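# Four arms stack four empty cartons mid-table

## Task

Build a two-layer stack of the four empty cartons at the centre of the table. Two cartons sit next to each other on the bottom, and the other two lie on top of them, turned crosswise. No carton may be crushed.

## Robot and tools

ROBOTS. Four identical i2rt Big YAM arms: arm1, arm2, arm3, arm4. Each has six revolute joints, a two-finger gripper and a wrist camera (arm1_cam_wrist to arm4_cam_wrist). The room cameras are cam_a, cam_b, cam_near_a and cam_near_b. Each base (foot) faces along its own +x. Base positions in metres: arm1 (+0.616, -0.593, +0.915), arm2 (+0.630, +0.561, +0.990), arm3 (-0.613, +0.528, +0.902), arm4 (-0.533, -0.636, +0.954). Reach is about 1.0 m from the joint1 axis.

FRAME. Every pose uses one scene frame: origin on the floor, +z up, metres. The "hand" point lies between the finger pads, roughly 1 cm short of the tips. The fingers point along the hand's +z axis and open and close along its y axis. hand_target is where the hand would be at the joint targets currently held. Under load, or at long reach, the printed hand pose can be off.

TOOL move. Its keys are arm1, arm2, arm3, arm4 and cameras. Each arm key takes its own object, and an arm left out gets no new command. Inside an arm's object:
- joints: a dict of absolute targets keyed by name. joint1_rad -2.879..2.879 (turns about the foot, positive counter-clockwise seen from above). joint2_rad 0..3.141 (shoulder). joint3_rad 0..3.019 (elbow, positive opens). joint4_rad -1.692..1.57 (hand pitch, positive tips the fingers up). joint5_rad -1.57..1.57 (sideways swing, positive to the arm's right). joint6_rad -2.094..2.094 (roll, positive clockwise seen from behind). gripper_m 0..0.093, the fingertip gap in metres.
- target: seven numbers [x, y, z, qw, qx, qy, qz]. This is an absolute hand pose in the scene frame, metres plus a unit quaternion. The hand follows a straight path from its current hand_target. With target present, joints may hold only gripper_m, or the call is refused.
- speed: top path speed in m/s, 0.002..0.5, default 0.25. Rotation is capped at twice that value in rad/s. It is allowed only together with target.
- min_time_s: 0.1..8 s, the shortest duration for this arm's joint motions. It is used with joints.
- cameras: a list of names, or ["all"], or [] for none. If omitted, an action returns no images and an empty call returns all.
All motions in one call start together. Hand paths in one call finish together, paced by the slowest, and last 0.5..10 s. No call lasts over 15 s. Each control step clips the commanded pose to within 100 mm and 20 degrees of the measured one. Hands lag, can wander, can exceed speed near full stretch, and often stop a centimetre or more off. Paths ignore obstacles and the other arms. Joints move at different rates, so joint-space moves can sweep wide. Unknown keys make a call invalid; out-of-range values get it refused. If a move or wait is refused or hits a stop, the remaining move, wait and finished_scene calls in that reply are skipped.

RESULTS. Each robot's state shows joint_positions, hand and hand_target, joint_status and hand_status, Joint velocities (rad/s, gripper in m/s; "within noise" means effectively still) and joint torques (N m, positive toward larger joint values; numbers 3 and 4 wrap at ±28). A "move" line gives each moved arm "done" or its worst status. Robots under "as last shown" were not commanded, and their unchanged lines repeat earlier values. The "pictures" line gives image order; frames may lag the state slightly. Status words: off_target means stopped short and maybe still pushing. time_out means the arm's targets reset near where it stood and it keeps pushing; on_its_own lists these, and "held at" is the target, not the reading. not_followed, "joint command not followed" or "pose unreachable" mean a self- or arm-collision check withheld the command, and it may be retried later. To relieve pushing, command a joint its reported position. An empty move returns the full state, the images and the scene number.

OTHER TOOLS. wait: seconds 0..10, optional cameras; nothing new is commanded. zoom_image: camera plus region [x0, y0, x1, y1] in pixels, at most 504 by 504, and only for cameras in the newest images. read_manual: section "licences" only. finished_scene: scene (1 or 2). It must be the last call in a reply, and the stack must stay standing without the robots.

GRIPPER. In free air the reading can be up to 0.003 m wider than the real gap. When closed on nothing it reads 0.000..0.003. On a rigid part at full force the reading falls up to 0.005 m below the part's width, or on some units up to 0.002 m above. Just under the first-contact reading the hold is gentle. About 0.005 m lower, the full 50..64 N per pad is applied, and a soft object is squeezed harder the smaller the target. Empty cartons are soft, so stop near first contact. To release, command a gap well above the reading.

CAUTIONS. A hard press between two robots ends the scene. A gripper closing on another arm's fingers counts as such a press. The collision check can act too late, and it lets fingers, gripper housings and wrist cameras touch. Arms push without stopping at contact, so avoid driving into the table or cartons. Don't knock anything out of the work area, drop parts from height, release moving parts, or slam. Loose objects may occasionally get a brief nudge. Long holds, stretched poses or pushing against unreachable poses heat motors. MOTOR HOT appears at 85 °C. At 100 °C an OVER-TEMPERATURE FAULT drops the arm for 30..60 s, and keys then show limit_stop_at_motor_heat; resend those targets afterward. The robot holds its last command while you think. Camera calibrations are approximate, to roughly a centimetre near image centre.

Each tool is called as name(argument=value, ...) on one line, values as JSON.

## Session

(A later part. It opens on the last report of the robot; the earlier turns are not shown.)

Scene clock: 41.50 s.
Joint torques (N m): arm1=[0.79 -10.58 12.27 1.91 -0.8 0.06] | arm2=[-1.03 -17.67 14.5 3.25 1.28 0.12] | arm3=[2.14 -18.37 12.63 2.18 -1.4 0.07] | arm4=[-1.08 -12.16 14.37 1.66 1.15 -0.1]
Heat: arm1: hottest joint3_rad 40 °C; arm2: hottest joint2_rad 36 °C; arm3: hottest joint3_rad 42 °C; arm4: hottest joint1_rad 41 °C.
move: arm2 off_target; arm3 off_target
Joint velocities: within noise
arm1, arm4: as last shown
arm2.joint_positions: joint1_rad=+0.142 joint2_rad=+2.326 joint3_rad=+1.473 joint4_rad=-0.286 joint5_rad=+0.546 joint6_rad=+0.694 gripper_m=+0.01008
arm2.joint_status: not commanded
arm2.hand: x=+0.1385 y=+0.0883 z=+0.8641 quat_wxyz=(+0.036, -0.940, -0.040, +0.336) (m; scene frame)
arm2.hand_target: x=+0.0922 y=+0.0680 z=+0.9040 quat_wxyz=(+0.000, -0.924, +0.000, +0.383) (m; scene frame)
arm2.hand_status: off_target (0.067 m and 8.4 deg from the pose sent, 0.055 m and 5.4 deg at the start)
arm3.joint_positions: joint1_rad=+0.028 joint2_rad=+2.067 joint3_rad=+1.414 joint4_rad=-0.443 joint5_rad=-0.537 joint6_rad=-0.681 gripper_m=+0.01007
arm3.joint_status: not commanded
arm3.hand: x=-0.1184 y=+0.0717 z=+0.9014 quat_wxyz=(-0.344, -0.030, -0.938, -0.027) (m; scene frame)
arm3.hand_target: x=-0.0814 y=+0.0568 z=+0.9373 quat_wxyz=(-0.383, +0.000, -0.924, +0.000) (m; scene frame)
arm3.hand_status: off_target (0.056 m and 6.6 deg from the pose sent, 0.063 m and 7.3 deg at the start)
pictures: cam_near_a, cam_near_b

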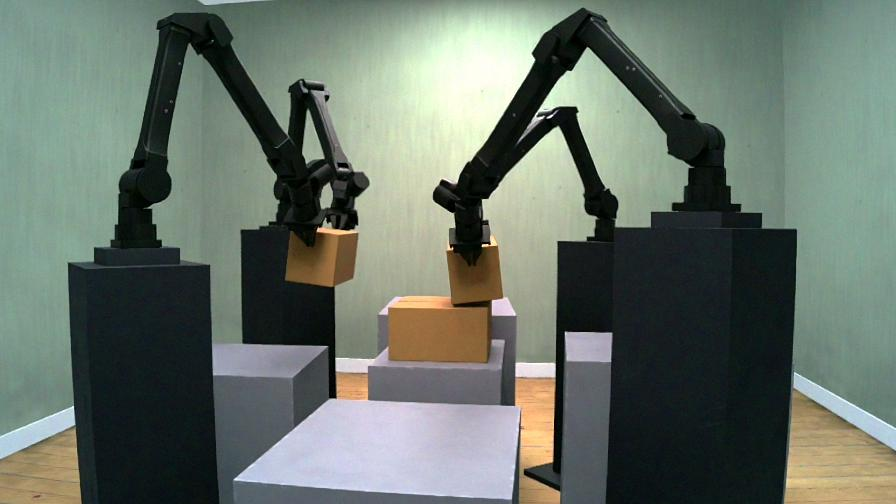

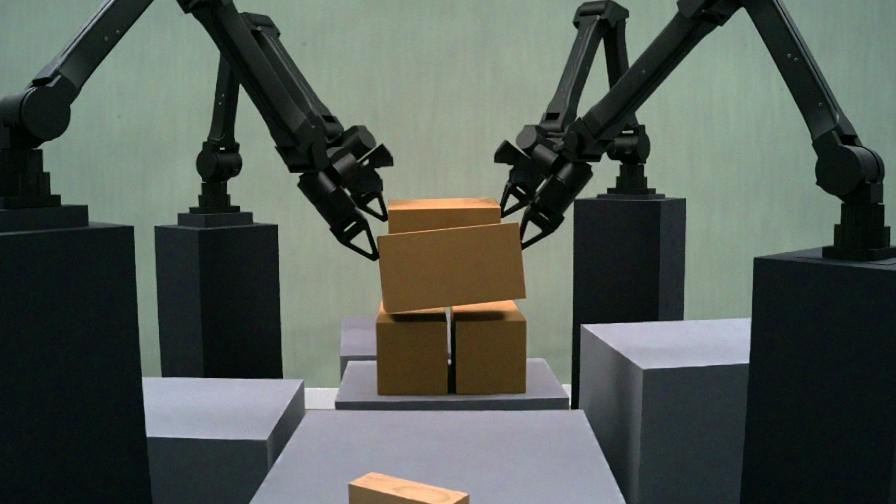

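move(arm2={"target":[0.088,0.050,0.905,0,0.9239,0,-0.3827],"speed":0.06}, arm3={"target":[-0.078,0.053,0.900,0.3827,0,0.9239,0],"speed":0.06}, cameras=["cam_near_a","cam_near_b"])

zoom_image(camera="cam_near_a", region=[340, 200, 540, 400])

Scene clock: 43.60 s.
Joint torques (N m): arm1=[0.73 -10.64 12.26 1.89 -0.81 0.05] | arm2=[-2.32 -16.38 13.91 1.8 1.25 -0.01] | arm3=[2.32 -19.84 11.22 2.67 -1.36 0.08] | arm4=[-0.73 -12.28 14.35 1.7 1.14 -0.1]
Heat: arm1: hottest joint3_rad 40 °C; arm2: hottest joint2_rad 36 °C; arm3: hottest joint3_rad 42 °C; arm4: hottest joint1_rad 41 °C.
move: arm2 off_target; arm3 off_target
Joint velocities: within noise
arm1, arm4: as last shown
arm2.joint_positions: joint1_rad=+0.167 joint2_rad=+2.326 joint3_rad=+1.534 joint4_rad=-0.286 joint5_rad=+0.554 joint6_rad=+0.709 gripper_m=+0.01008
arm2.joint_status: not commanded
arm2.hand: x=+0.1322 y=+0.0537 z=+0.8869 quat_wxyz=(+0.010, -0.933, -0.035, +0.357) (m; scene frame)
arm2.hand_target: x=+0.0904 y=+0.0533 z=+0.9067 quat_wxyz=(+0.000, -0.924, +0.000, +0.383) (m; scene frame)
arm2.hand_status: off_target (0.048 m and 5.2 deg from the pose sent, 0.075 m and 8.3 deg at the start)
arm3.joint_positions: joint1_rad=+0.024 joint2_rad=+2.137 joint3_rad=+1.414 joint4_rad=-0.387 joint5_rad=-0.539 joint6_rad=-0.682 gripper_m=+0.01007
arm3.joint_status: not commanded
arm3.hand: x=-0.1196 y=+0.0694 z=+0.8620 quat_wxyz=(-0.340, -0.033, -0.939, -0.031) (m; scene frame)
arm3.hand_target: x=-0.0811 y=+0.0566 z=+0.9024 quat_wxyz=(-0.383, +0.000, -0.924, +0.000) (m; scene frame)
arm3.hand_status: off_target (0.059 m and 7.4 deg from the pose sent, 0.045 m and 6.6 deg at the start)
pictures: cam_near_a, cam_near_b

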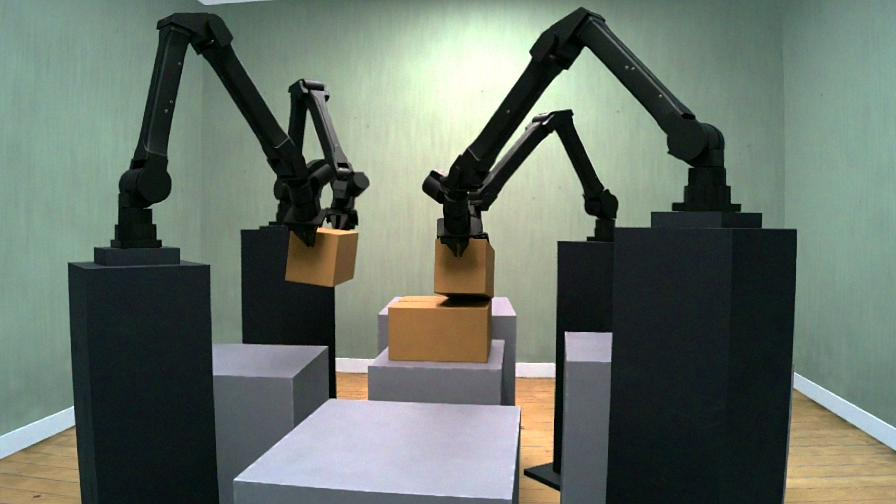

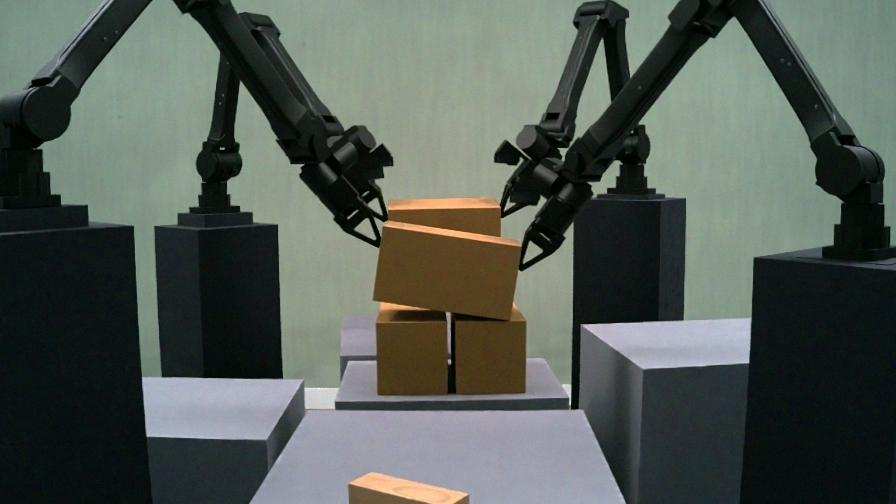

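Scaled by 2.520 from the camera's 896x504 image, which has a finer 1280x720 frame.

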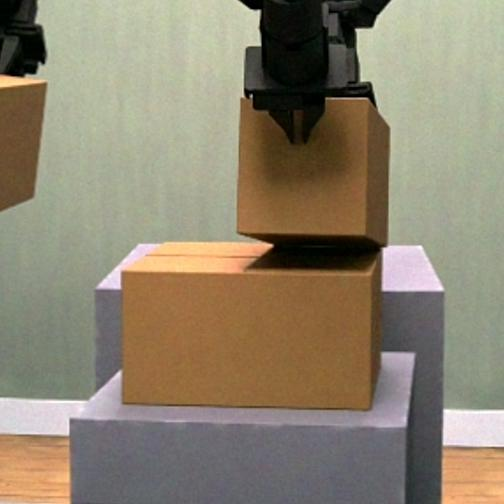

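move(arm2={"target":[0.088,0.086,0.885,0,0.9239,0,-0.3827],"speed":0.06}, arm3={"target":[-0.078,0.058,0.900,0.3827,0,0.9239,0],"speed":0.06}, cameras=["cam_near_a","cam_near_b"])

zoom_image(camera="cam_near_a", region=[340, 200, 540, 400])

Scene clock: 45.77 s.
Joint torques (N m): arm1=[0.73 -10.64 12.25 1.91 -0.8 0.05] | arm2=[-5.42 -17.44 8.24 3.69 0.99 -0.15] | arm3=[2.9 -20.13 10.33 2.66 -1.38 0.14] | arm4=[-0.85 -12.22 14.41 1.59 1.15 -0.1]
Heat: arm1: hottest joint3_rad 40 °C; arm2: hottest joint2_rad 36 °C; arm3: hottest joint3_rad 42 °C; arm4: hottest joint3_rad 42 °C.
move: arm2 off_target; arm3 off_target
Joint velocities: within noise
arm1, arm4: as last shown
arm2.joint_positions: joint1_rad=+0.161 joint2_rad=+2.326 joint3_rad=+1.490 joint4_rad=-0.212 joint5_rad=+0.543 joint6_rad=+0.696 gripper_m=+0.01008
arm2.joint_status: not commanded
arm2.hand: x=+0.1344 y=+0.0604 z=+0.8775 quat_wxyz=(-0.001, -0.931, -0.036, +0.363) (m; scene frame)
arm2.hand_target: x=+0.0908 y=+0.0882 z=+0.8857 quat_wxyz=(+0.001, -0.924, +0.000, +0.383) (m; scene frame)
arm2.hand_status: off_target (0.054 m and 4.7 deg from the pose sent, 0.055 m and 5.1 deg at the start)
arm3.joint_positions: joint1_rad=+0.023 joint2_rad=+2.137 joint3_rad=+1.414 joint4_rad=-0.378 joint5_rad=-0.536 joint6_rad=-0.682 gripper_m=+0.01007
arm3.joint_status: not commanded
arm3.hand: x=-0.1191 y=+0.0670 z=+0.8627 quat_wxyz=(-0.342, -0.033, -0.939, -0.026) (m; scene frame)
arm3.hand_target: x=-0.0807 y=+0.0610 z=+0.9018 quat_wxyz=(-0.383, +0.000, -0.924, -0.001) (m; scene frame)
arm3.hand_status: off_target (0.056 m and 6.9 deg from the pose sent, 0.058 m and 7.4 deg at the start)
pictures: cam_near_a, cam_near_b

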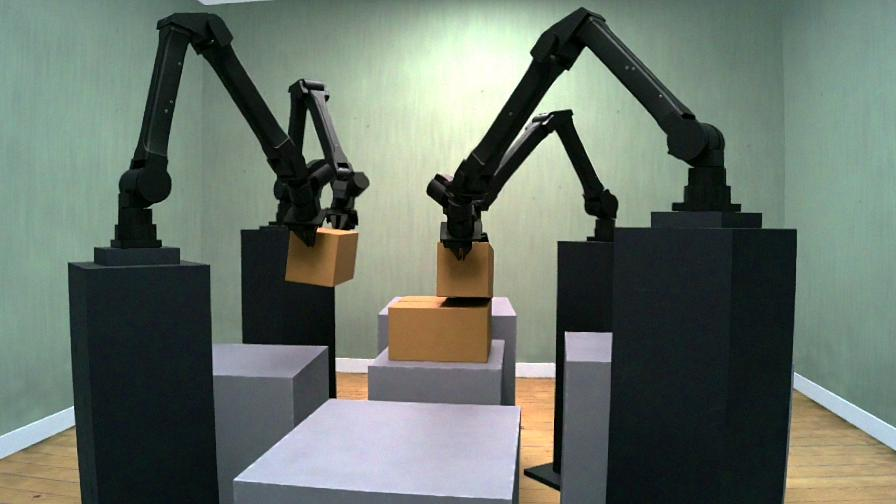

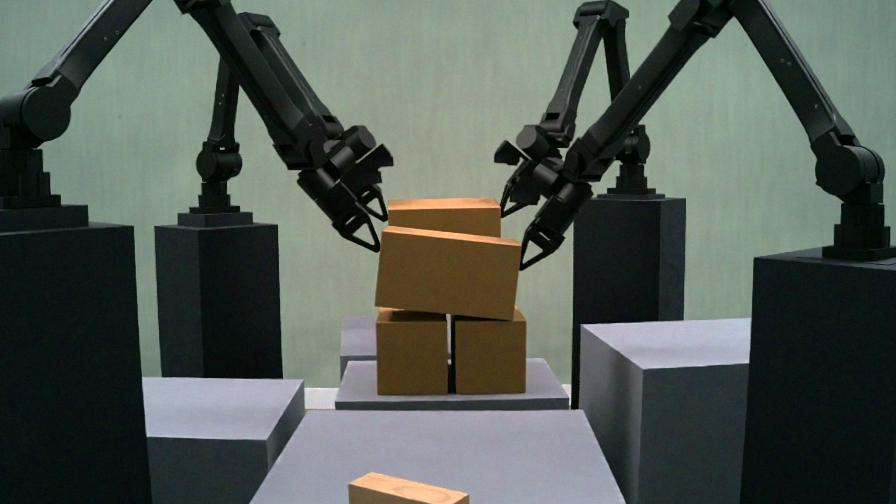

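Scaled by 2.520 from the camera's 896x504 image, which has a finer 1280x720 frame.

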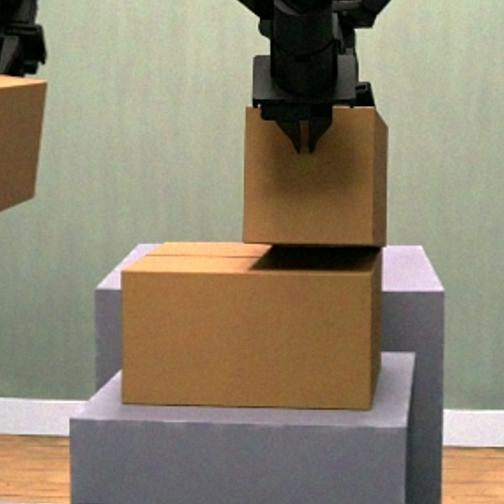

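move(arm2={"target":[0.088,0.094,0.860,0,0.9239,0,-0.3827],"speed":0.06}, arm3={"target":[-0.078,0.062,0.898,0.3827,0,0.9239,0],"speed":0.06}, cameras=["cam_near_a","cam_near_b"])

zoom_image(camera="cam_near_a", region=[340, 200, 540, 400])

Scene clock: 47.47 s.
Joint torques (N m): arm1=[0.79 -10.58 12.25 1.89 -0.81 0.05] | arm2=[-5.54 -17.2 8.58 3.6 1.01 -0.16] | arm3=[3.25 -20.37 9.65 2.63 -1.42 0.18] | arm4=[-1.03 -11.93 14.35 1.7 1.16 -0.1]
Heat: arm1: hottest joint3_rad 40 °C; arm2: hottest joint2_rad 36 °C; arm3: hottest joint3_rad 42 °C; arm4: hottest joint3_rad 43 °C.
move: arm2 off_target; arm3 off_target
Joint velocities: within noise
arm1, arm4: as last shown
arm2.joint_positions: joint1_rad=+0.154 joint2_rad=+2.366 joint3_rad=+1.467 joint4_rad=-0.160 joint5_rad=+0.537 joint6_rad=+0.687 gripper_m=+0.01008
arm2.joint_status: not commanded
arm2.hand: x=+0.1380 y=+0.0722 z=+0.8477 quat_wxyz=(+0.004, -0.933, -0.039, +0.358) (m; scene frame)
arm2.hand_target: x=+0.0909 y=+0.0965 z=+0.8611 quat_wxyz=(+0.001, -0.924, +0.000, +0.383) (m; scene frame)
arm2.hand_status: off_target (0.056 m and 5.4 deg from the pose sent, 0.060 m and 4.8 deg at the start)
arm3.joint_positions: joint1_rad=+0.023 joint2_rad=+2.137 joint3_rad=+1.414 joint4_rad=-0.365 joint5_rad=-0.533 joint6_rad=-0.682 gripper_m=+0.01007
arm3.joint_status: not commanded
arm3.hand: x=-0.1178 y=+0.0647 z=+0.8638 quat_wxyz=(-0.345, -0.032, -0.938, -0.021) (m; scene frame)
arm3.hand_target: x=-0.0803 y=+0.0645 z=+0.8994 quat_wxyz=(-0.383, +0.000, -0.924, -0.001) (m; scene frame)
arm3.hand_status: off_target (0.053 m and 6.3 deg from the pose sent, 0.054 m and 6.9 deg at the start)
pictures: cam_near_a, cam_near_b

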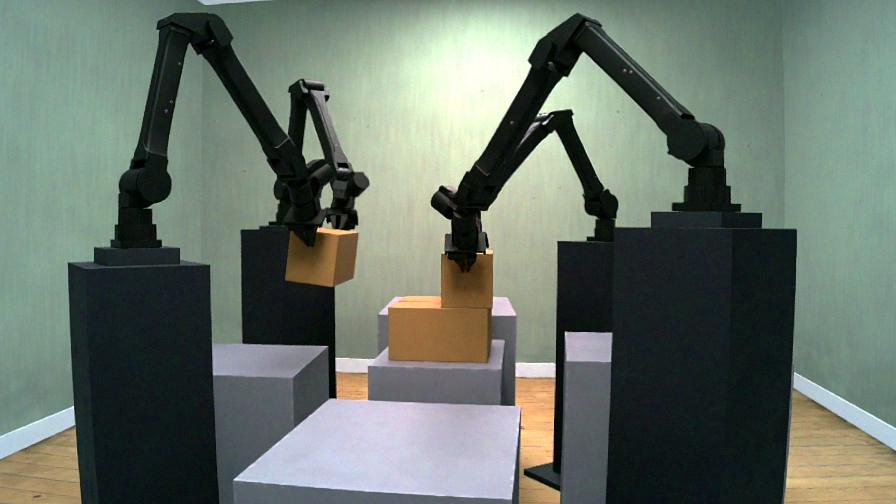

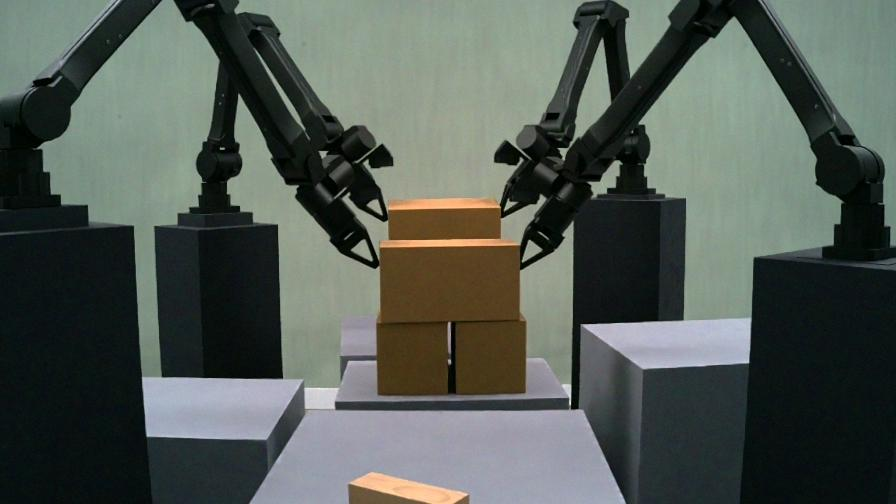

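Scaled by 2.520 from the camera's 896x504 image, which has a finer 1280x720 frame.

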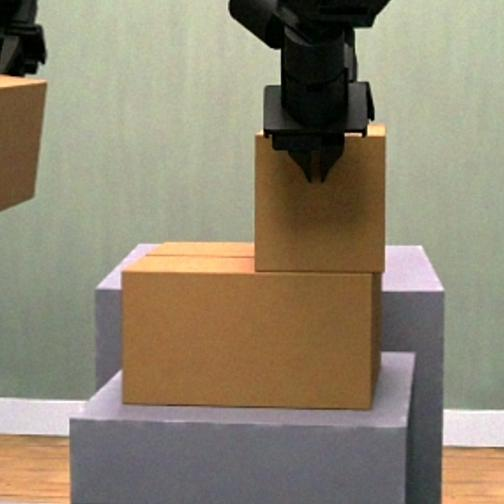

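move(arm2={"target":[0.165,0.08,0.860,0,0.9239,0,-0.3827],"speed":0.06}, arm3={"target":[-0.150,0.067,0.885,0.3827,0,0.9239,0],"speed":0.06})

move(arm2={"target":[0.28,0.34,1.0,0,0.9239,0,-0.3827],"speed":0.16}, arm3={"target":[-0.26,0.34,1.0,0.3827,0,0.9239,0],"speed":0.16}, arm1={"target":[0.089,-0.19,0.965,0,0.9239,0,-0.3827],"speed":0.08}, arm4={"target":[-0.097,-0.19,0.95,0.3827,0,0.9239,0],"speed":0.08}, cameras=["arm1_cam_wrist","arm4_cam_wrist","cam_near_a","cam_near_b"])

zoom_image(camera="cam_near_a", region=[320, 200, 520, 400])

Scene clock: 50.37 s.
Joint torques (N m): arm1=[0.73 -10.64 12.25 1.91 -0.81 0.05] | arm2=[0.97 -19.08 5.68 2.02 0.62 0.08] | arm3=[-0.5 -19.49 6.67 1.51 -0.59 0.02] | arm4=[-0.91 -12.16 14.38 1.66 1.15 -0.11]
Heat: arm1: hottest joint3_rad 41 °C; arm2: hottest joint2_rad 37 °C; arm3: hottest joint3_rad 42 °C; arm4: hottest joint3_rad 44 °C.
move: arm2 off_target; arm3 off_target
Joint velocities: within noise
arm1, arm4: as last shown
arm2.joint_positions: joint1_rad=+0.191 joint2_rad=+2.347 joint3_rad=+1.382 joint4_rad=-0.127 joint5_rad=+0.605 joint6_rad=+0.778 gripper_m=+0.01008
arm2.joint_status: not commanded
arm2.hand: x=+0.1679 y=+0.0880 z=+0.8407 quat_wxyz=(+0.016, -0.929, -0.009, +0.371) (m; scene frame)
arm2.hand_target: x=+0.1651 y=+0.0800 z=+0.8597 quat_wxyz=(+0.000, -0.924, +0.000, +0.382) (m; scene frame)
arm2.hand_status: off_target (0.021 m and 2.6 deg from the pose sent, 0.031 m and 5.4 deg at the start)
arm3.joint_positions: joint1_rad=-0.020 joint2_rad=+2.074 joint3_rad=+1.292 joint4_rad=-0.287 joint5_rad=-0.596 joint6_rad=-0.758 gripper_m=+0.01007
arm3.joint_status: not commanded
arm3.hand: x=-0.1501 y=+0.0757 z=+0.8706 quat_wxyz=(-0.372, -0.005, -0.928, -0.015) (m; scene frame)
arm3.hand_target: x=-0.1501 y=+0.0671 z=+0.8849 quat_wxyz=(-0.383, +0.000, -0.924, +0.000) (m; scene frame)
arm3.hand_status: off_target (0.017 m and 2.2 deg from the pose sent, 0.039 m and 6.3 deg at the start)
pictures: none

Scene clock: 53.27 s.
Joint torques (N m): arm1=[2.26 -13.27 12.78 1.76 -1.16 0.07] | arm2=[-0.15 -8.7 5.57 1.06 0.17 -0.03] | arm3=[1.2 -7.71 7.53 0.9 -0.15 0.26] | arm4=[-2.2 -15.5 15.41 1.48 1.47 -0.11]
Heat: arm1: hottest joint3_rad 42 °C; arm2: hottest joint2_rad 37 °C; arm3: hottest joint3_rad 42 °C; arm4: hottest joint3_rad 44 °C.
move: arm1 off_target; arm2 done; arm3 done; arm4 off_target
Joint velocities: within noise
arm1.joint_positions: joint1_rad=-0.001 joint2_rad=+1.908 joint3_rad=+1.179 joint4_rad=-0.338 joint5_rad=-0.497 joint6_rad=-0.612 gripper_m=+0.01009
arm1.joint_status: not commanded
arm1.hand: x=+0.1389 y=-0.2102 z=+0.9269 quat_wxyz=(+0.023, +0.940, -0.033, -0.339) (m; scene frame)
arm1.hand_target: x=+0.0939 y=-0.1946 z=+0.9680 quat_wxyz=(+0.000, +0.924, +0.000, -0.383) (m; scene frame)
arm1.hand_status: off_target (0.066 m and 7.1 deg from the pose sent, 0.166 m and 6.8 deg at the start)
arm2.joint_positions: joint1_rad=+0.024 joint2_rad=+1.532 joint3_rad=+0.521 joint4_rad=+0.053 joint5_rad=+0.517 joint6_rad=+0.617 gripper_m=+0.01008
arm2.joint_status: not commanded
arm2.hand: x=+0.2798 y=+0.3351 z=+0.9969 quat_wxyz=(-0.002, -0.923, +0.001, +0.384) (m; scene frame)
arm2.hand_target: x=+0.2799 y=+0.3398 z=+0.9999 quat_wxyz=(+0.000, -0.924, +0.000, +0.383) (m; scene frame)
arm2.hand_status: done (0.006 m and 0.3 deg from the pose sent, 0.318 m and 2.5 deg at the start)
arm3.joint_positions: joint1_rad=+0.214 joint2_rad=+1.202 joint3_rad=+0.553 joint4_rad=-0.265 joint5_rad=-0.460 joint6_rad=-0.530 gripper_m=+0.01007
arm3.joint_status: not commanded
arm3.hand: x=-0.2615 y=+0.3362 z=+0.9970 quat_wxyz=(-0.382, -0.001, -0.924, +0.001) (m; scene frame)
arm3.hand_target: x=-0.2600 y=+0.3399 z=+1.0000 quat_wxyz=(-0.383, +0.000, -0.924, +0.000) (m; scene frame)
arm3.hand_status: done (0.005 m and 0.2 deg from the pose sent, 0.314 m and 2.2 deg at the start)
arm4.joint_positions: joint1_rad=+0.003 joint2_rad=+1.952 joint3_rad=+1.101 joint4_rad=-0.291 joint5_rad=+0.591 joint6_rad=+0.786 gripper_m=+0.01007
arm4.joint_status: not commanded
arm4.hand: x=-0.1409 y=-0.2133 z=+0.9254 quat_wxyz=(-0.350, +0.035, -0.936, +0.021) (m; scene frame)
arm4.hand_target: x=-0.0999 y=-0.1942 z=+0.9526 quat_wxyz=(-0.383, +0.000, -0.924, +0.000) (m; scene frame)
arm4.hand_status: off_target (0.055 m and 6.2 deg from the pose sent, 0.161 m and 6.0 deg at the start)
pictures: arm1_cam_wrist, arm4_cam_wrist, cam_near_a, cam_near_b
camera_calibration:
arm1_cam_wrist: T_world_to_cam=[[0.0334993, 0.997583, -0.0608708, 0.261015], [0.996379, -0.0380968, -0.0760085, -0.0725014], [-0.0781438, -0.0581042, -0.995247, 1.04559], [0, 0, 0, 1]] pos_world=[0.145201, -0.202394, 1.051]
arm4_cam_wrist: T_world_to_cam=[[0.061516, -0.995816, 0.0675709, -0.269222], [-0.993204, -0.0677749, -0.0946185, -0.063241], [0.0988023, -0.0612911, -0.993218, 1.04259], [0, 0, 0, 1]] pos_world=[-0.14926, -0.20848, 1.04773]

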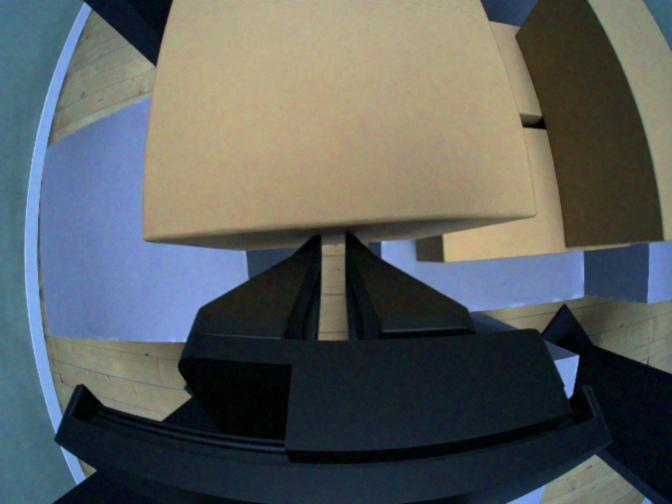

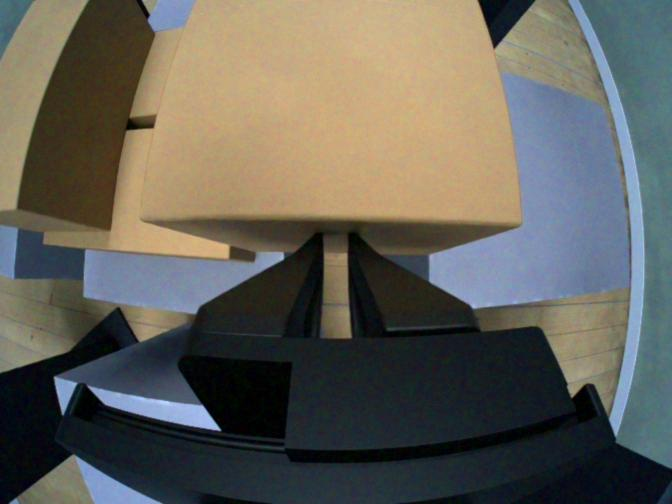

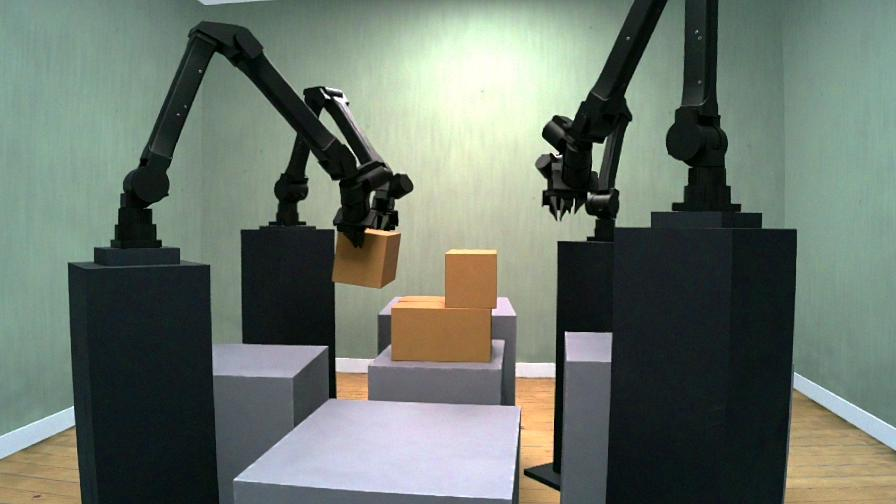

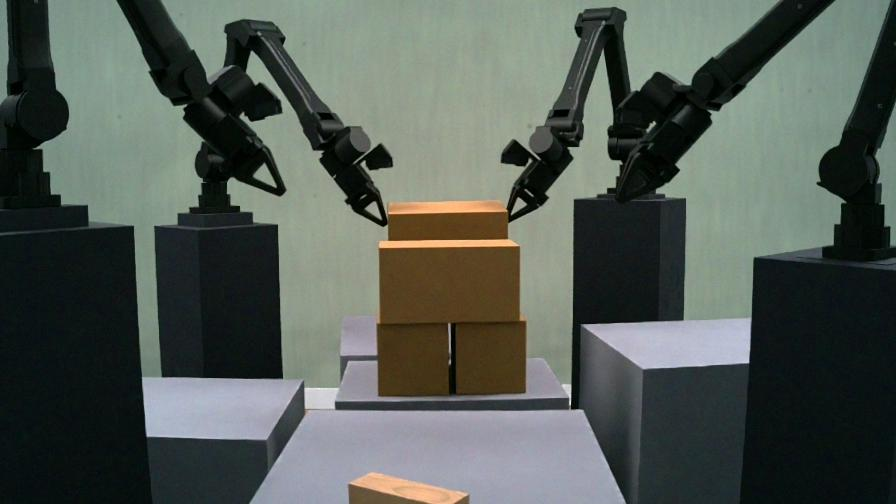

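Scaled by 2.520 from the camera's 896x504 image, which has a finer 1280x720 frame.

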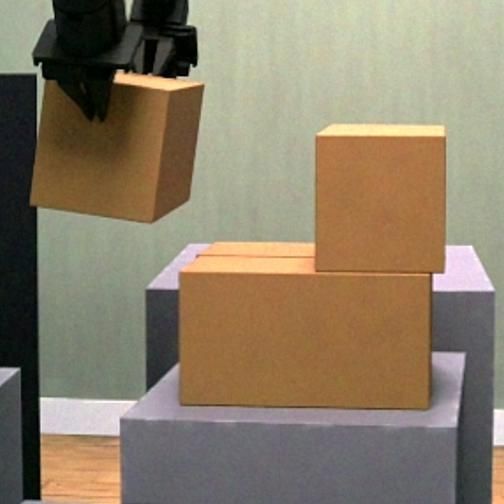

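move(arm1={"target":[0.088,-0.048,0.958,0,0.9239,0,-0.3827],"speed":0.07}, arm4={"target":[-0.098,-0.045,0.943,0.3827,0,0.9239,0],"speed":0.07}, cameras=["arm1_cam_wrist","arm4_cam_wrist","cam_near_a","cam_near_b"])

zoom_image(camera="cam_near_a", region=[320, 200, 520, 400])

Scene clock: 57.73 s.
Joint torques (N m): arm1=[3.25 -16.85 13.05 1.43 -1.32 0.06] | arm2=[-0.03 -8.12 5.56 1.06 0.2 -0.15] | arm3=[1.08 -7.65 7.54 0.87 -0.15 0.21] | arm4=[-3.25 -19.31 15.84 1.1 1.56 -0.09]
Heat: arm1: hottest joint3_rad 44 °C; arm2: hottest joint2_rad 37 °C; arm3: hottest joint3_rad 43 °C; arm4: hottest joint3_rad 46 °C.
move: arm1 off_target; arm4 off_target
Joint velocities: within noise
arm1.joint_positions: joint1_rad=-0.160 joint2_rad=+2.166 joint3_rad=+1.616 joint4_rad=-0.581 joint5_rad=-0.574 joint6_rad=-0.756 gripper_m=+0.01009
arm1.joint_status: not commanded
arm1.hand: x=+0.1371 y=-0.0607 z=+0.9214 quat_wxyz=(+0.022, +0.937, -0.039, -0.346) (m; scene frame)
arm1.hand_target: x=+0.0920 y=-0.0532 z=+0.9600 quat_wxyz=(+0.000, +0.924, +0.000, -0.383) (m; scene frame)
arm1.hand_status: off_target (0.063 m and 6.8 deg from the pose sent, 0.173 m and 7.1 deg at the start)
arm2, arm3: as last shown
arm3.hand: x=-0.2615 y=+0.3362 z=+0.9970 quat_wxyz=(-0.382, -0.002, -0.924, +0.001) (m; scene frame)
arm4.joint_positions: joint1_rad=+0.143 joint2_rad=+2.214 joint3_rad=+1.596 joint4_rad=-0.578 joint5_rad=+0.648 joint6_rad=+0.926 gripper_m=+0.01007
arm4.joint_status: not commanded
arm4.hand: x=-0.1440 y=-0.0537 z=+0.9286 quat_wxyz=(-0.360, +0.037, -0.932, +0.009) (m; scene frame)
arm4.hand_target: x=-0.1001 y=-0.0492 z=+0.9445 quat_wxyz=(-0.383, +0.000, -0.924, +0.000) (m; scene frame)
arm4.hand_status: off_target (0.049 m and 5.2 deg from the pose sent, 0.174 m and 6.2 deg at the start)
pictures: arm1_cam_wrist, arm4_cam_wrist, cam_near_a, cam_near_b
camera_calibration:
arm1_cam_wrist: T_world_to_cam=[[0.045739, 0.996951, -0.0632117, 0.112083], [0.994507, -0.0514077, -0.091173, -0.052088], [-0.0941446, -0.0586943, -0.993827, 1.04951], [0, 0, 0, 1]] pos_world=[0.145481, -0.0528181, 1.04537]
arm4_cam_wrist: T_world_to_cam=[[0.0733884, -0.996142, 0.0481248, -0.0905398], [-0.990133, -0.0785519, -0.116044, -0.03545], [0.119377, -0.0391336, -0.992077, 1.05902], [0, 0, 0, 1]] pos_world=[-0.154878, -0.0515318, 1.05087]

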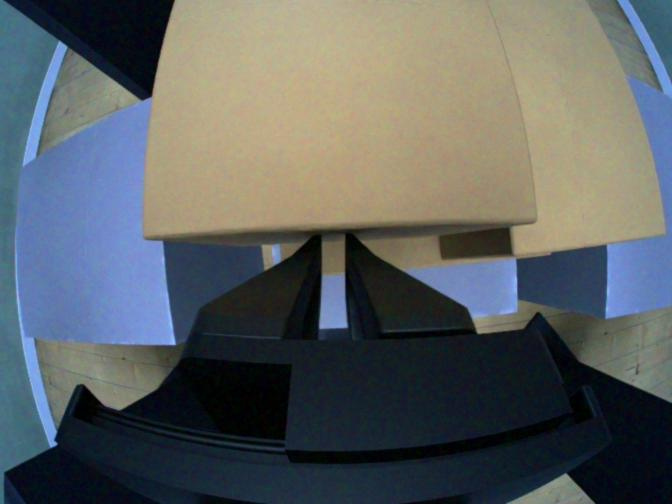

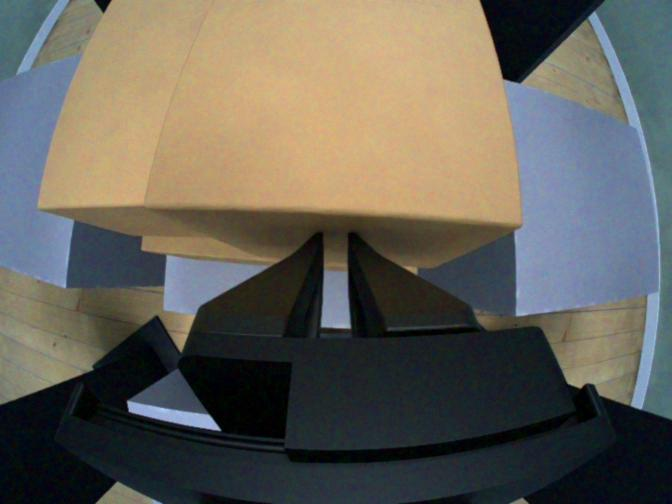

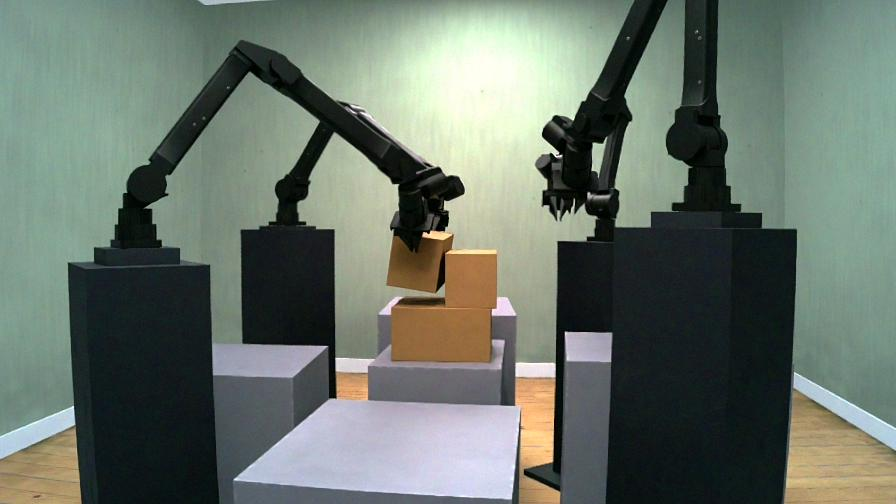

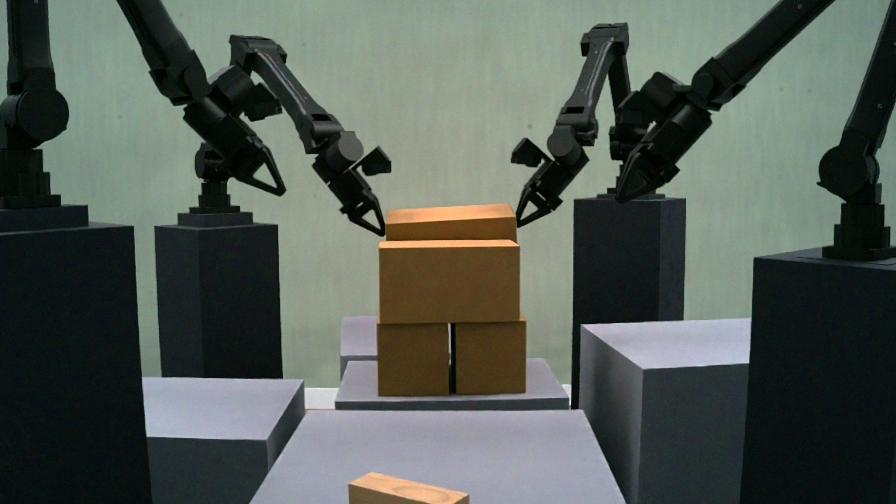

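Scaled by 2.520 from the camera's 896x504 image, which has a finer 1280x720 frame.

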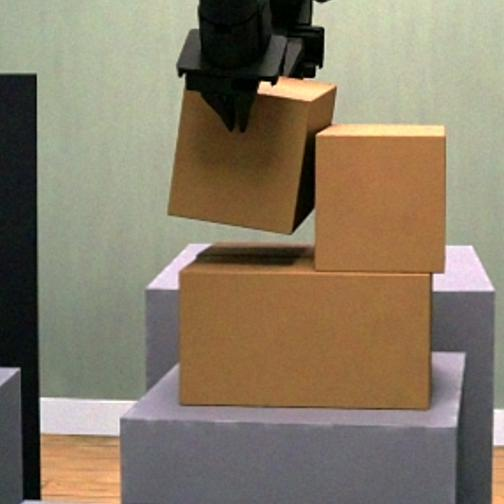

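move(arm1={"target":[0.088,-0.052,0.925,0,0.9239,0,-0.3827],"speed":0.06}, arm4={"target":[-0.098,-0.055,0.903,0.3827,0,0.9239,0],"speed":0.06}, cameras=["cam_near_a","cam_near_b"])

zoom_image(camera="cam_near_a", region=[320, 200, 520, 400])

Scene clock: 60.20 s.
Joint torques (N m): arm1=[3.66 -17.44 10.81 2.84 -1.28 0.07] | arm2=[0.26 -8.59 5.72 0.94 0.17 -0.13] | arm3=[1.14 -7.77 7.53 0.88 -0.15 0.2] | arm4=[-3.84 -19.9 12.04 2.03 1.48 -0.18]
Heat: arm1: hottest joint3_rad 44 °C; arm2: hottest joint2_rad 37 °C; arm3: hottest joint3_rad 43 °C; arm4: hottest joint3_rad 46 °C.
move: arm1 off_target; arm4 off_target
Joint velocities: within noise
arm1.joint_positions: joint1_rad=-0.161 joint2_rad=+2.210 joint3_rad=+1.616 joint4_rad=-0.553 joint5_rad=-0.575 joint6_rad=-0.756 gripper_m=+0.01009
arm1.joint_status: not commanded
arm1.hand: x=+0.1376 y=-0.0606 z=+0.8938 quat_wxyz=(+0.027, +0.939, -0.041, -0.342) (m; scene frame)
arm1.hand_target: x=+0.0914 y=-0.0566 z=+0.9273 quat_wxyz=(+0.001, +0.924, +0.000, -0.383) (m; scene frame)
arm1.hand_status: off_target (0.059 m and 7.6 deg from the pose sent, 0.050 m and 6.8 deg at the start)
arm2, arm3: as last shown
arm4.joint_positions: joint1_rad=+0.144 joint2_rad=+2.264 joint3_rad=+1.596 joint4_rad=-0.513 joint5_rad=+0.648 joint6_rad=+0.926 gripper_m=+0.01007
arm4.joint_status: not commanded
arm4.hand: x=-0.1423 y=-0.0494 z=+0.9003 quat_wxyz=(-0.363, +0.035, -0.931, +0.002) (m; scene frame)
arm4.hand_target: x=-0.0999 y=-0.0579 z=+0.9041 quat_wxyz=(-0.383, +0.000, -0.924, +0.001) (m; scene frame)
arm4.hand_status: off_target (0.045 m and 4.7 deg from the pose sent, 0.053 m and 5.2 deg at the start)
pictures: cam_near_a, cam_near_b

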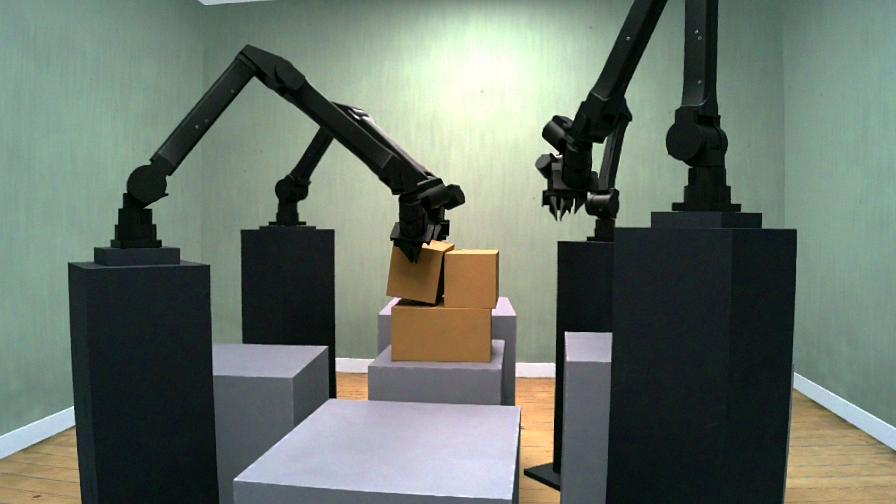

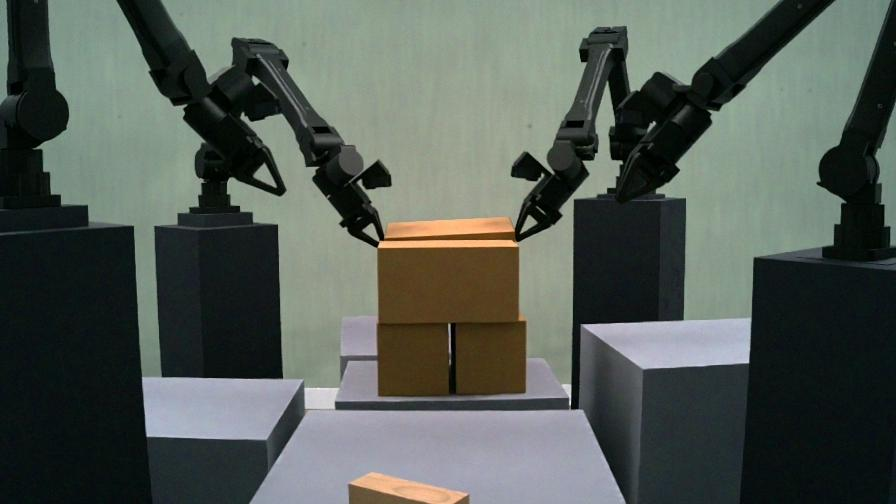

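Scaled by 2.520 from the camera's 896x504 image, which has a finer 1280x720 frame.

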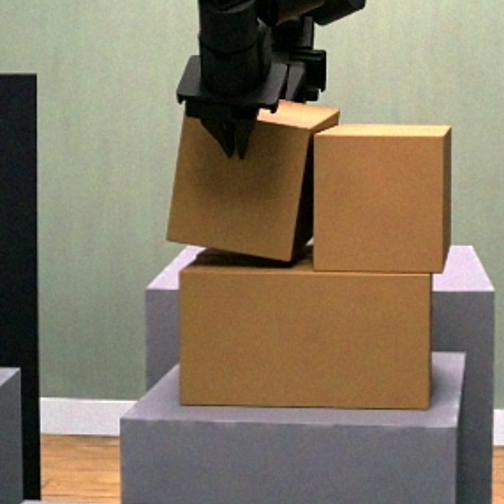

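move(arm1={"target":[0.088,-0.066,0.905,0,0.9239,0,-0.3827],"speed":0.06}, arm4={"target":[-0.098,-0.074,0.880,0.3827,0,0.9239,0],"speed":0.06}, cameras=["cam_near_a","cam_near_b"])

zoom_image(camera="cam_near_a", region=[320, 200, 520, 400])

Scene clock: 62.27 s.
Joint torques (N m): arm1=[4.84 -17.03 7.56 2.89 -1.19 0.18] | arm2=[-0.26 -7.94 5.63 1.01 0.24 -0.15] | arm3=[1.14 -7.71 7.54 0.9 -0.14 0.21] | arm4=[-4.84 -20.54 8.95 2.21 1.58 -0.32]
Heat: arm1: hottest joint3_rad 44 °C; arm2: hottest joint2_rad 37 °C; arm3: hottest joint3_rad 43 °C; arm4: hottest joint3_rad 46 °C.
move: arm1 off_target; arm4 off_target
Joint velocities: within noise
arm1.joint_positions: joint1_rad=-0.163 joint2_rad=+2.213 joint3_rad=+1.616 joint4_rad=-0.489 joint5_rad=-0.571 joint6_rad=-0.756 gripper_m=+0.01009
arm1.joint_status: not commanded
arm1.hand: x=+0.1323 y=-0.0489 z=+0.8977 quat_wxyz=(+0.002, +0.933, -0.034, -0.357) (m; scene frame)
arm1.hand_target: x=+0.0905 y=-0.0681 z=+0.9061 quat_wxyz=(+0.001, +0.924, +0.000, -0.383) (m; scene frame)
arm1.hand_status: off_target (0.048 m and 5.0 deg from the pose sent, 0.051 m and 7.6 deg at the start)
arm2, arm3: as last shown
arm4.joint_positions: joint1_rad=+0.149 joint2_rad=+2.276 joint3_rad=+1.558 joint4_rad=-0.434 joint5_rad=+0.639 joint6_rad=+0.926 gripper_m=+0.01006
arm4.joint_status: not commanded
arm4.hand: x=-0.1478 y=-0.0497 z=+0.8833 quat_wxyz=(-0.366, +0.034, -0.930, -0.013) (m; scene frame)
arm4.hand_target: x=-0.1010 y=-0.0762 z=+0.8808 quat_wxyz=(-0.382, +0.000, -0.924, +0.001) (m; scene frame)
arm4.hand_status: off_target (0.056 m and 4.6 deg from the pose sent, 0.055 m and 4.7 deg at the start)
pictures: cam_near_a, cam_near_b

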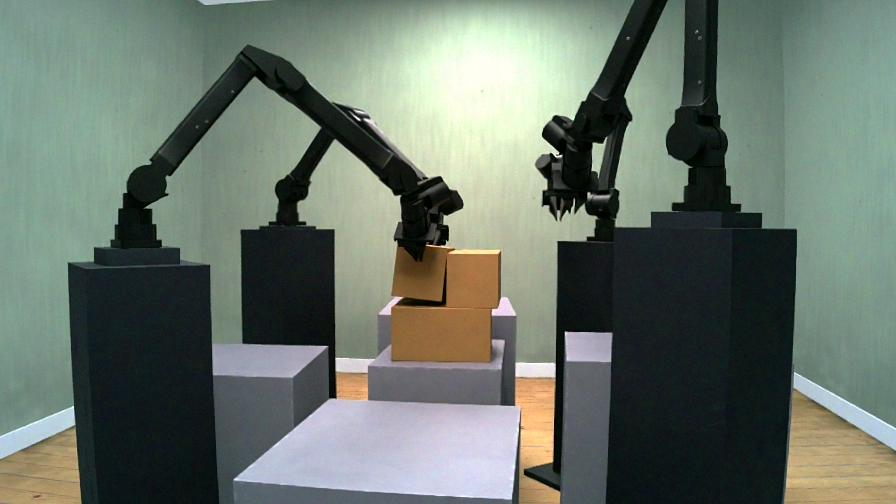

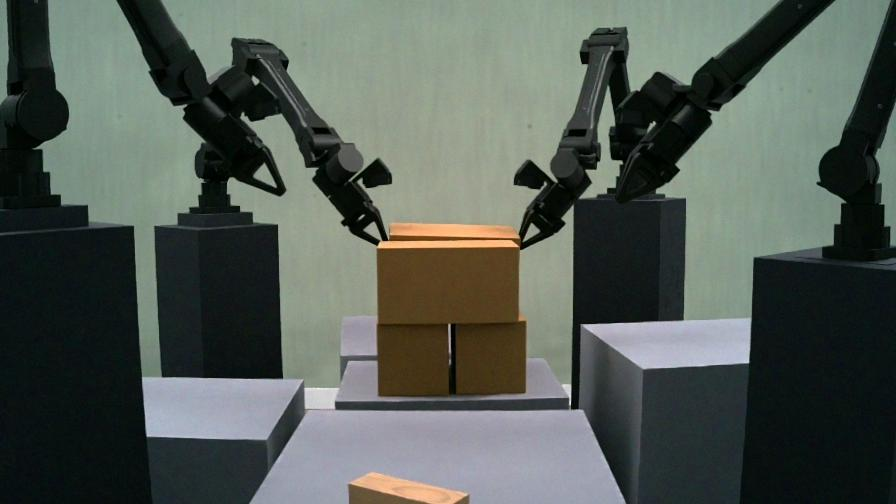

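Scaled by 2.520 from the camera's 896x504 image, which has a finer 1280x720 frame.

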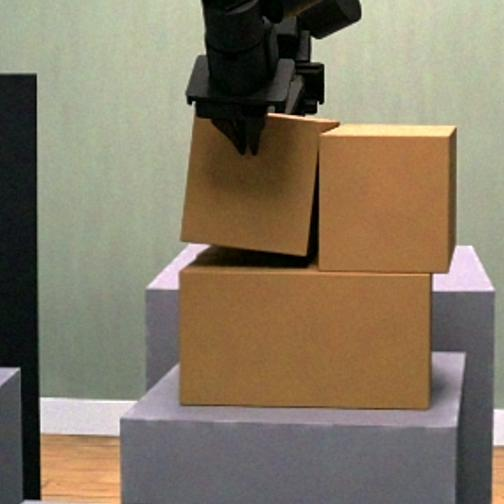

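move(arm1={"target":[0.088,-0.070,0.880,0,0.9239,0,-0.3827],"speed":0.06}, arm4={"target":[-0.098,-0.077,0.862,0.3827,0,0.9239,0],"speed":0.06}, cameras=["cam_near_a","cam_near_b"])

zoom_image(camera="cam_near_a", region=[320, 200, 520, 400])

Scene clock: 64.07 s.
Joint torques (N m): arm1=[5.13 -16.91 7.3 2.74 -1.03 0.19] | arm2=[0.32 -7.82 5.59 1.24 0.22 -0.11] | arm3=[1.2 -7.71 7.51 0.9 -0.14 0.21] | arm4=[-5.25 -19.78 8.68 2.06 1.48 -0.31]
Heat: arm1: hottest joint3_rad 44 °C; arm2: hottest joint2_rad 37 °C; arm3: hottest joint3_rad 43 °C; arm4: hottest joint3_rad 46 °C.
move: arm1 off_target; arm4 off_target
Joint velocities: within noise
arm1.joint_positions: joint1_rad=-0.163 joint2_rad=+2.243 joint3_rad=+1.596 joint4_rad=-0.430 joint5_rad=-0.574 joint6_rad=-0.753 gripper_m=+0.01009
arm1.joint_status: not commanded
arm1.hand: x=+0.1329 y=-0.0505 z=+0.8752 quat_wxyz=(+0.001, +0.932, -0.034, -0.361) (m; scene frame)
arm1.hand_target: x=+0.0906 y=-0.0722 z=+0.8809 quat_wxyz=(+0.001, +0.924, +0.000, -0.383) (m; scene frame)
arm1.hand_status: off_target (0.049 m and 4.7 deg from the pose sent, 0.052 m and 5.0 deg at the start)
arm2, arm3: as last shown
arm4.joint_positions: joint1_rad=+0.149 joint2_rad=+2.296 joint3_rad=+1.550 joint4_rad=-0.394 joint5_rad=+0.641 joint6_rad=+0.923 gripper_m=+0.01006
arm4.joint_status: not commanded
arm4.hand: x=-0.1477 y=-0.0500 z=+0.8706 quat_wxyz=(-0.369, +0.033, -0.929, -0.017) (m; scene frame)
arm4.hand_target: x=-0.1013 y=-0.0794 z=+0.8628 quat_wxyz=(-0.382, +0.000, -0.924, +0.001) (m; scene frame)
arm4.hand_status: off_target (0.057 m and 4.6 deg from the pose sent, 0.061 m and 4.6 deg at the start)
pictures: cam_near_a, cam_near_b

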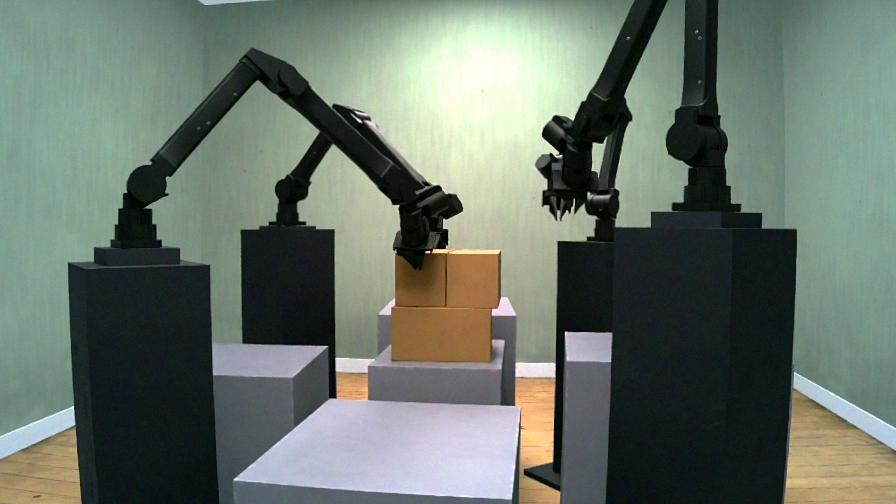

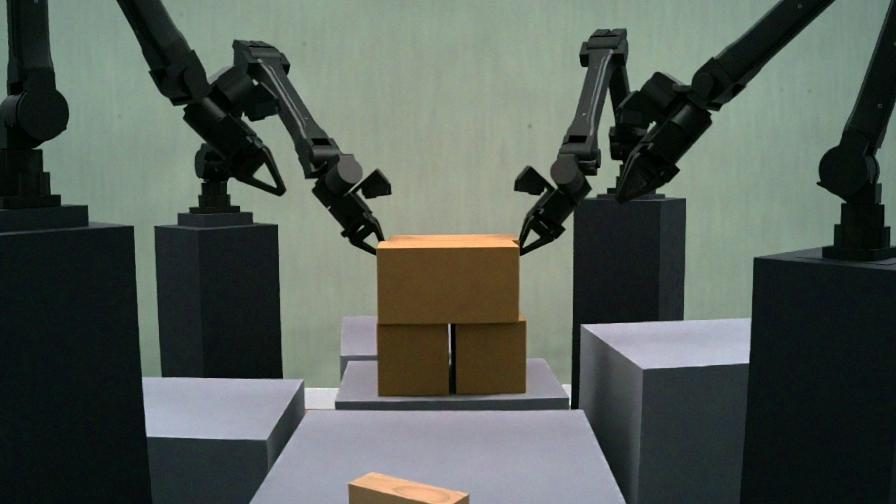

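Scaled by 2.520 from the camera's 896x504 image, which has a finer 1280x720 frame.

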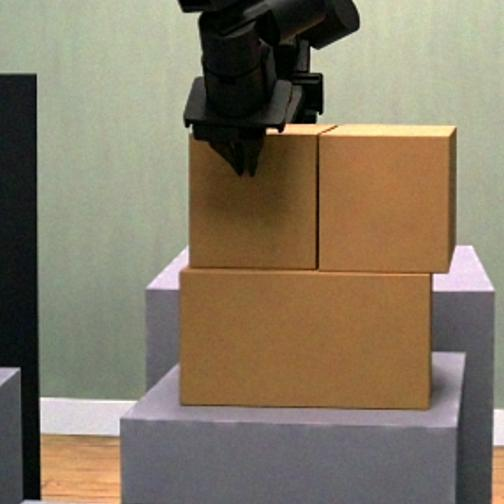

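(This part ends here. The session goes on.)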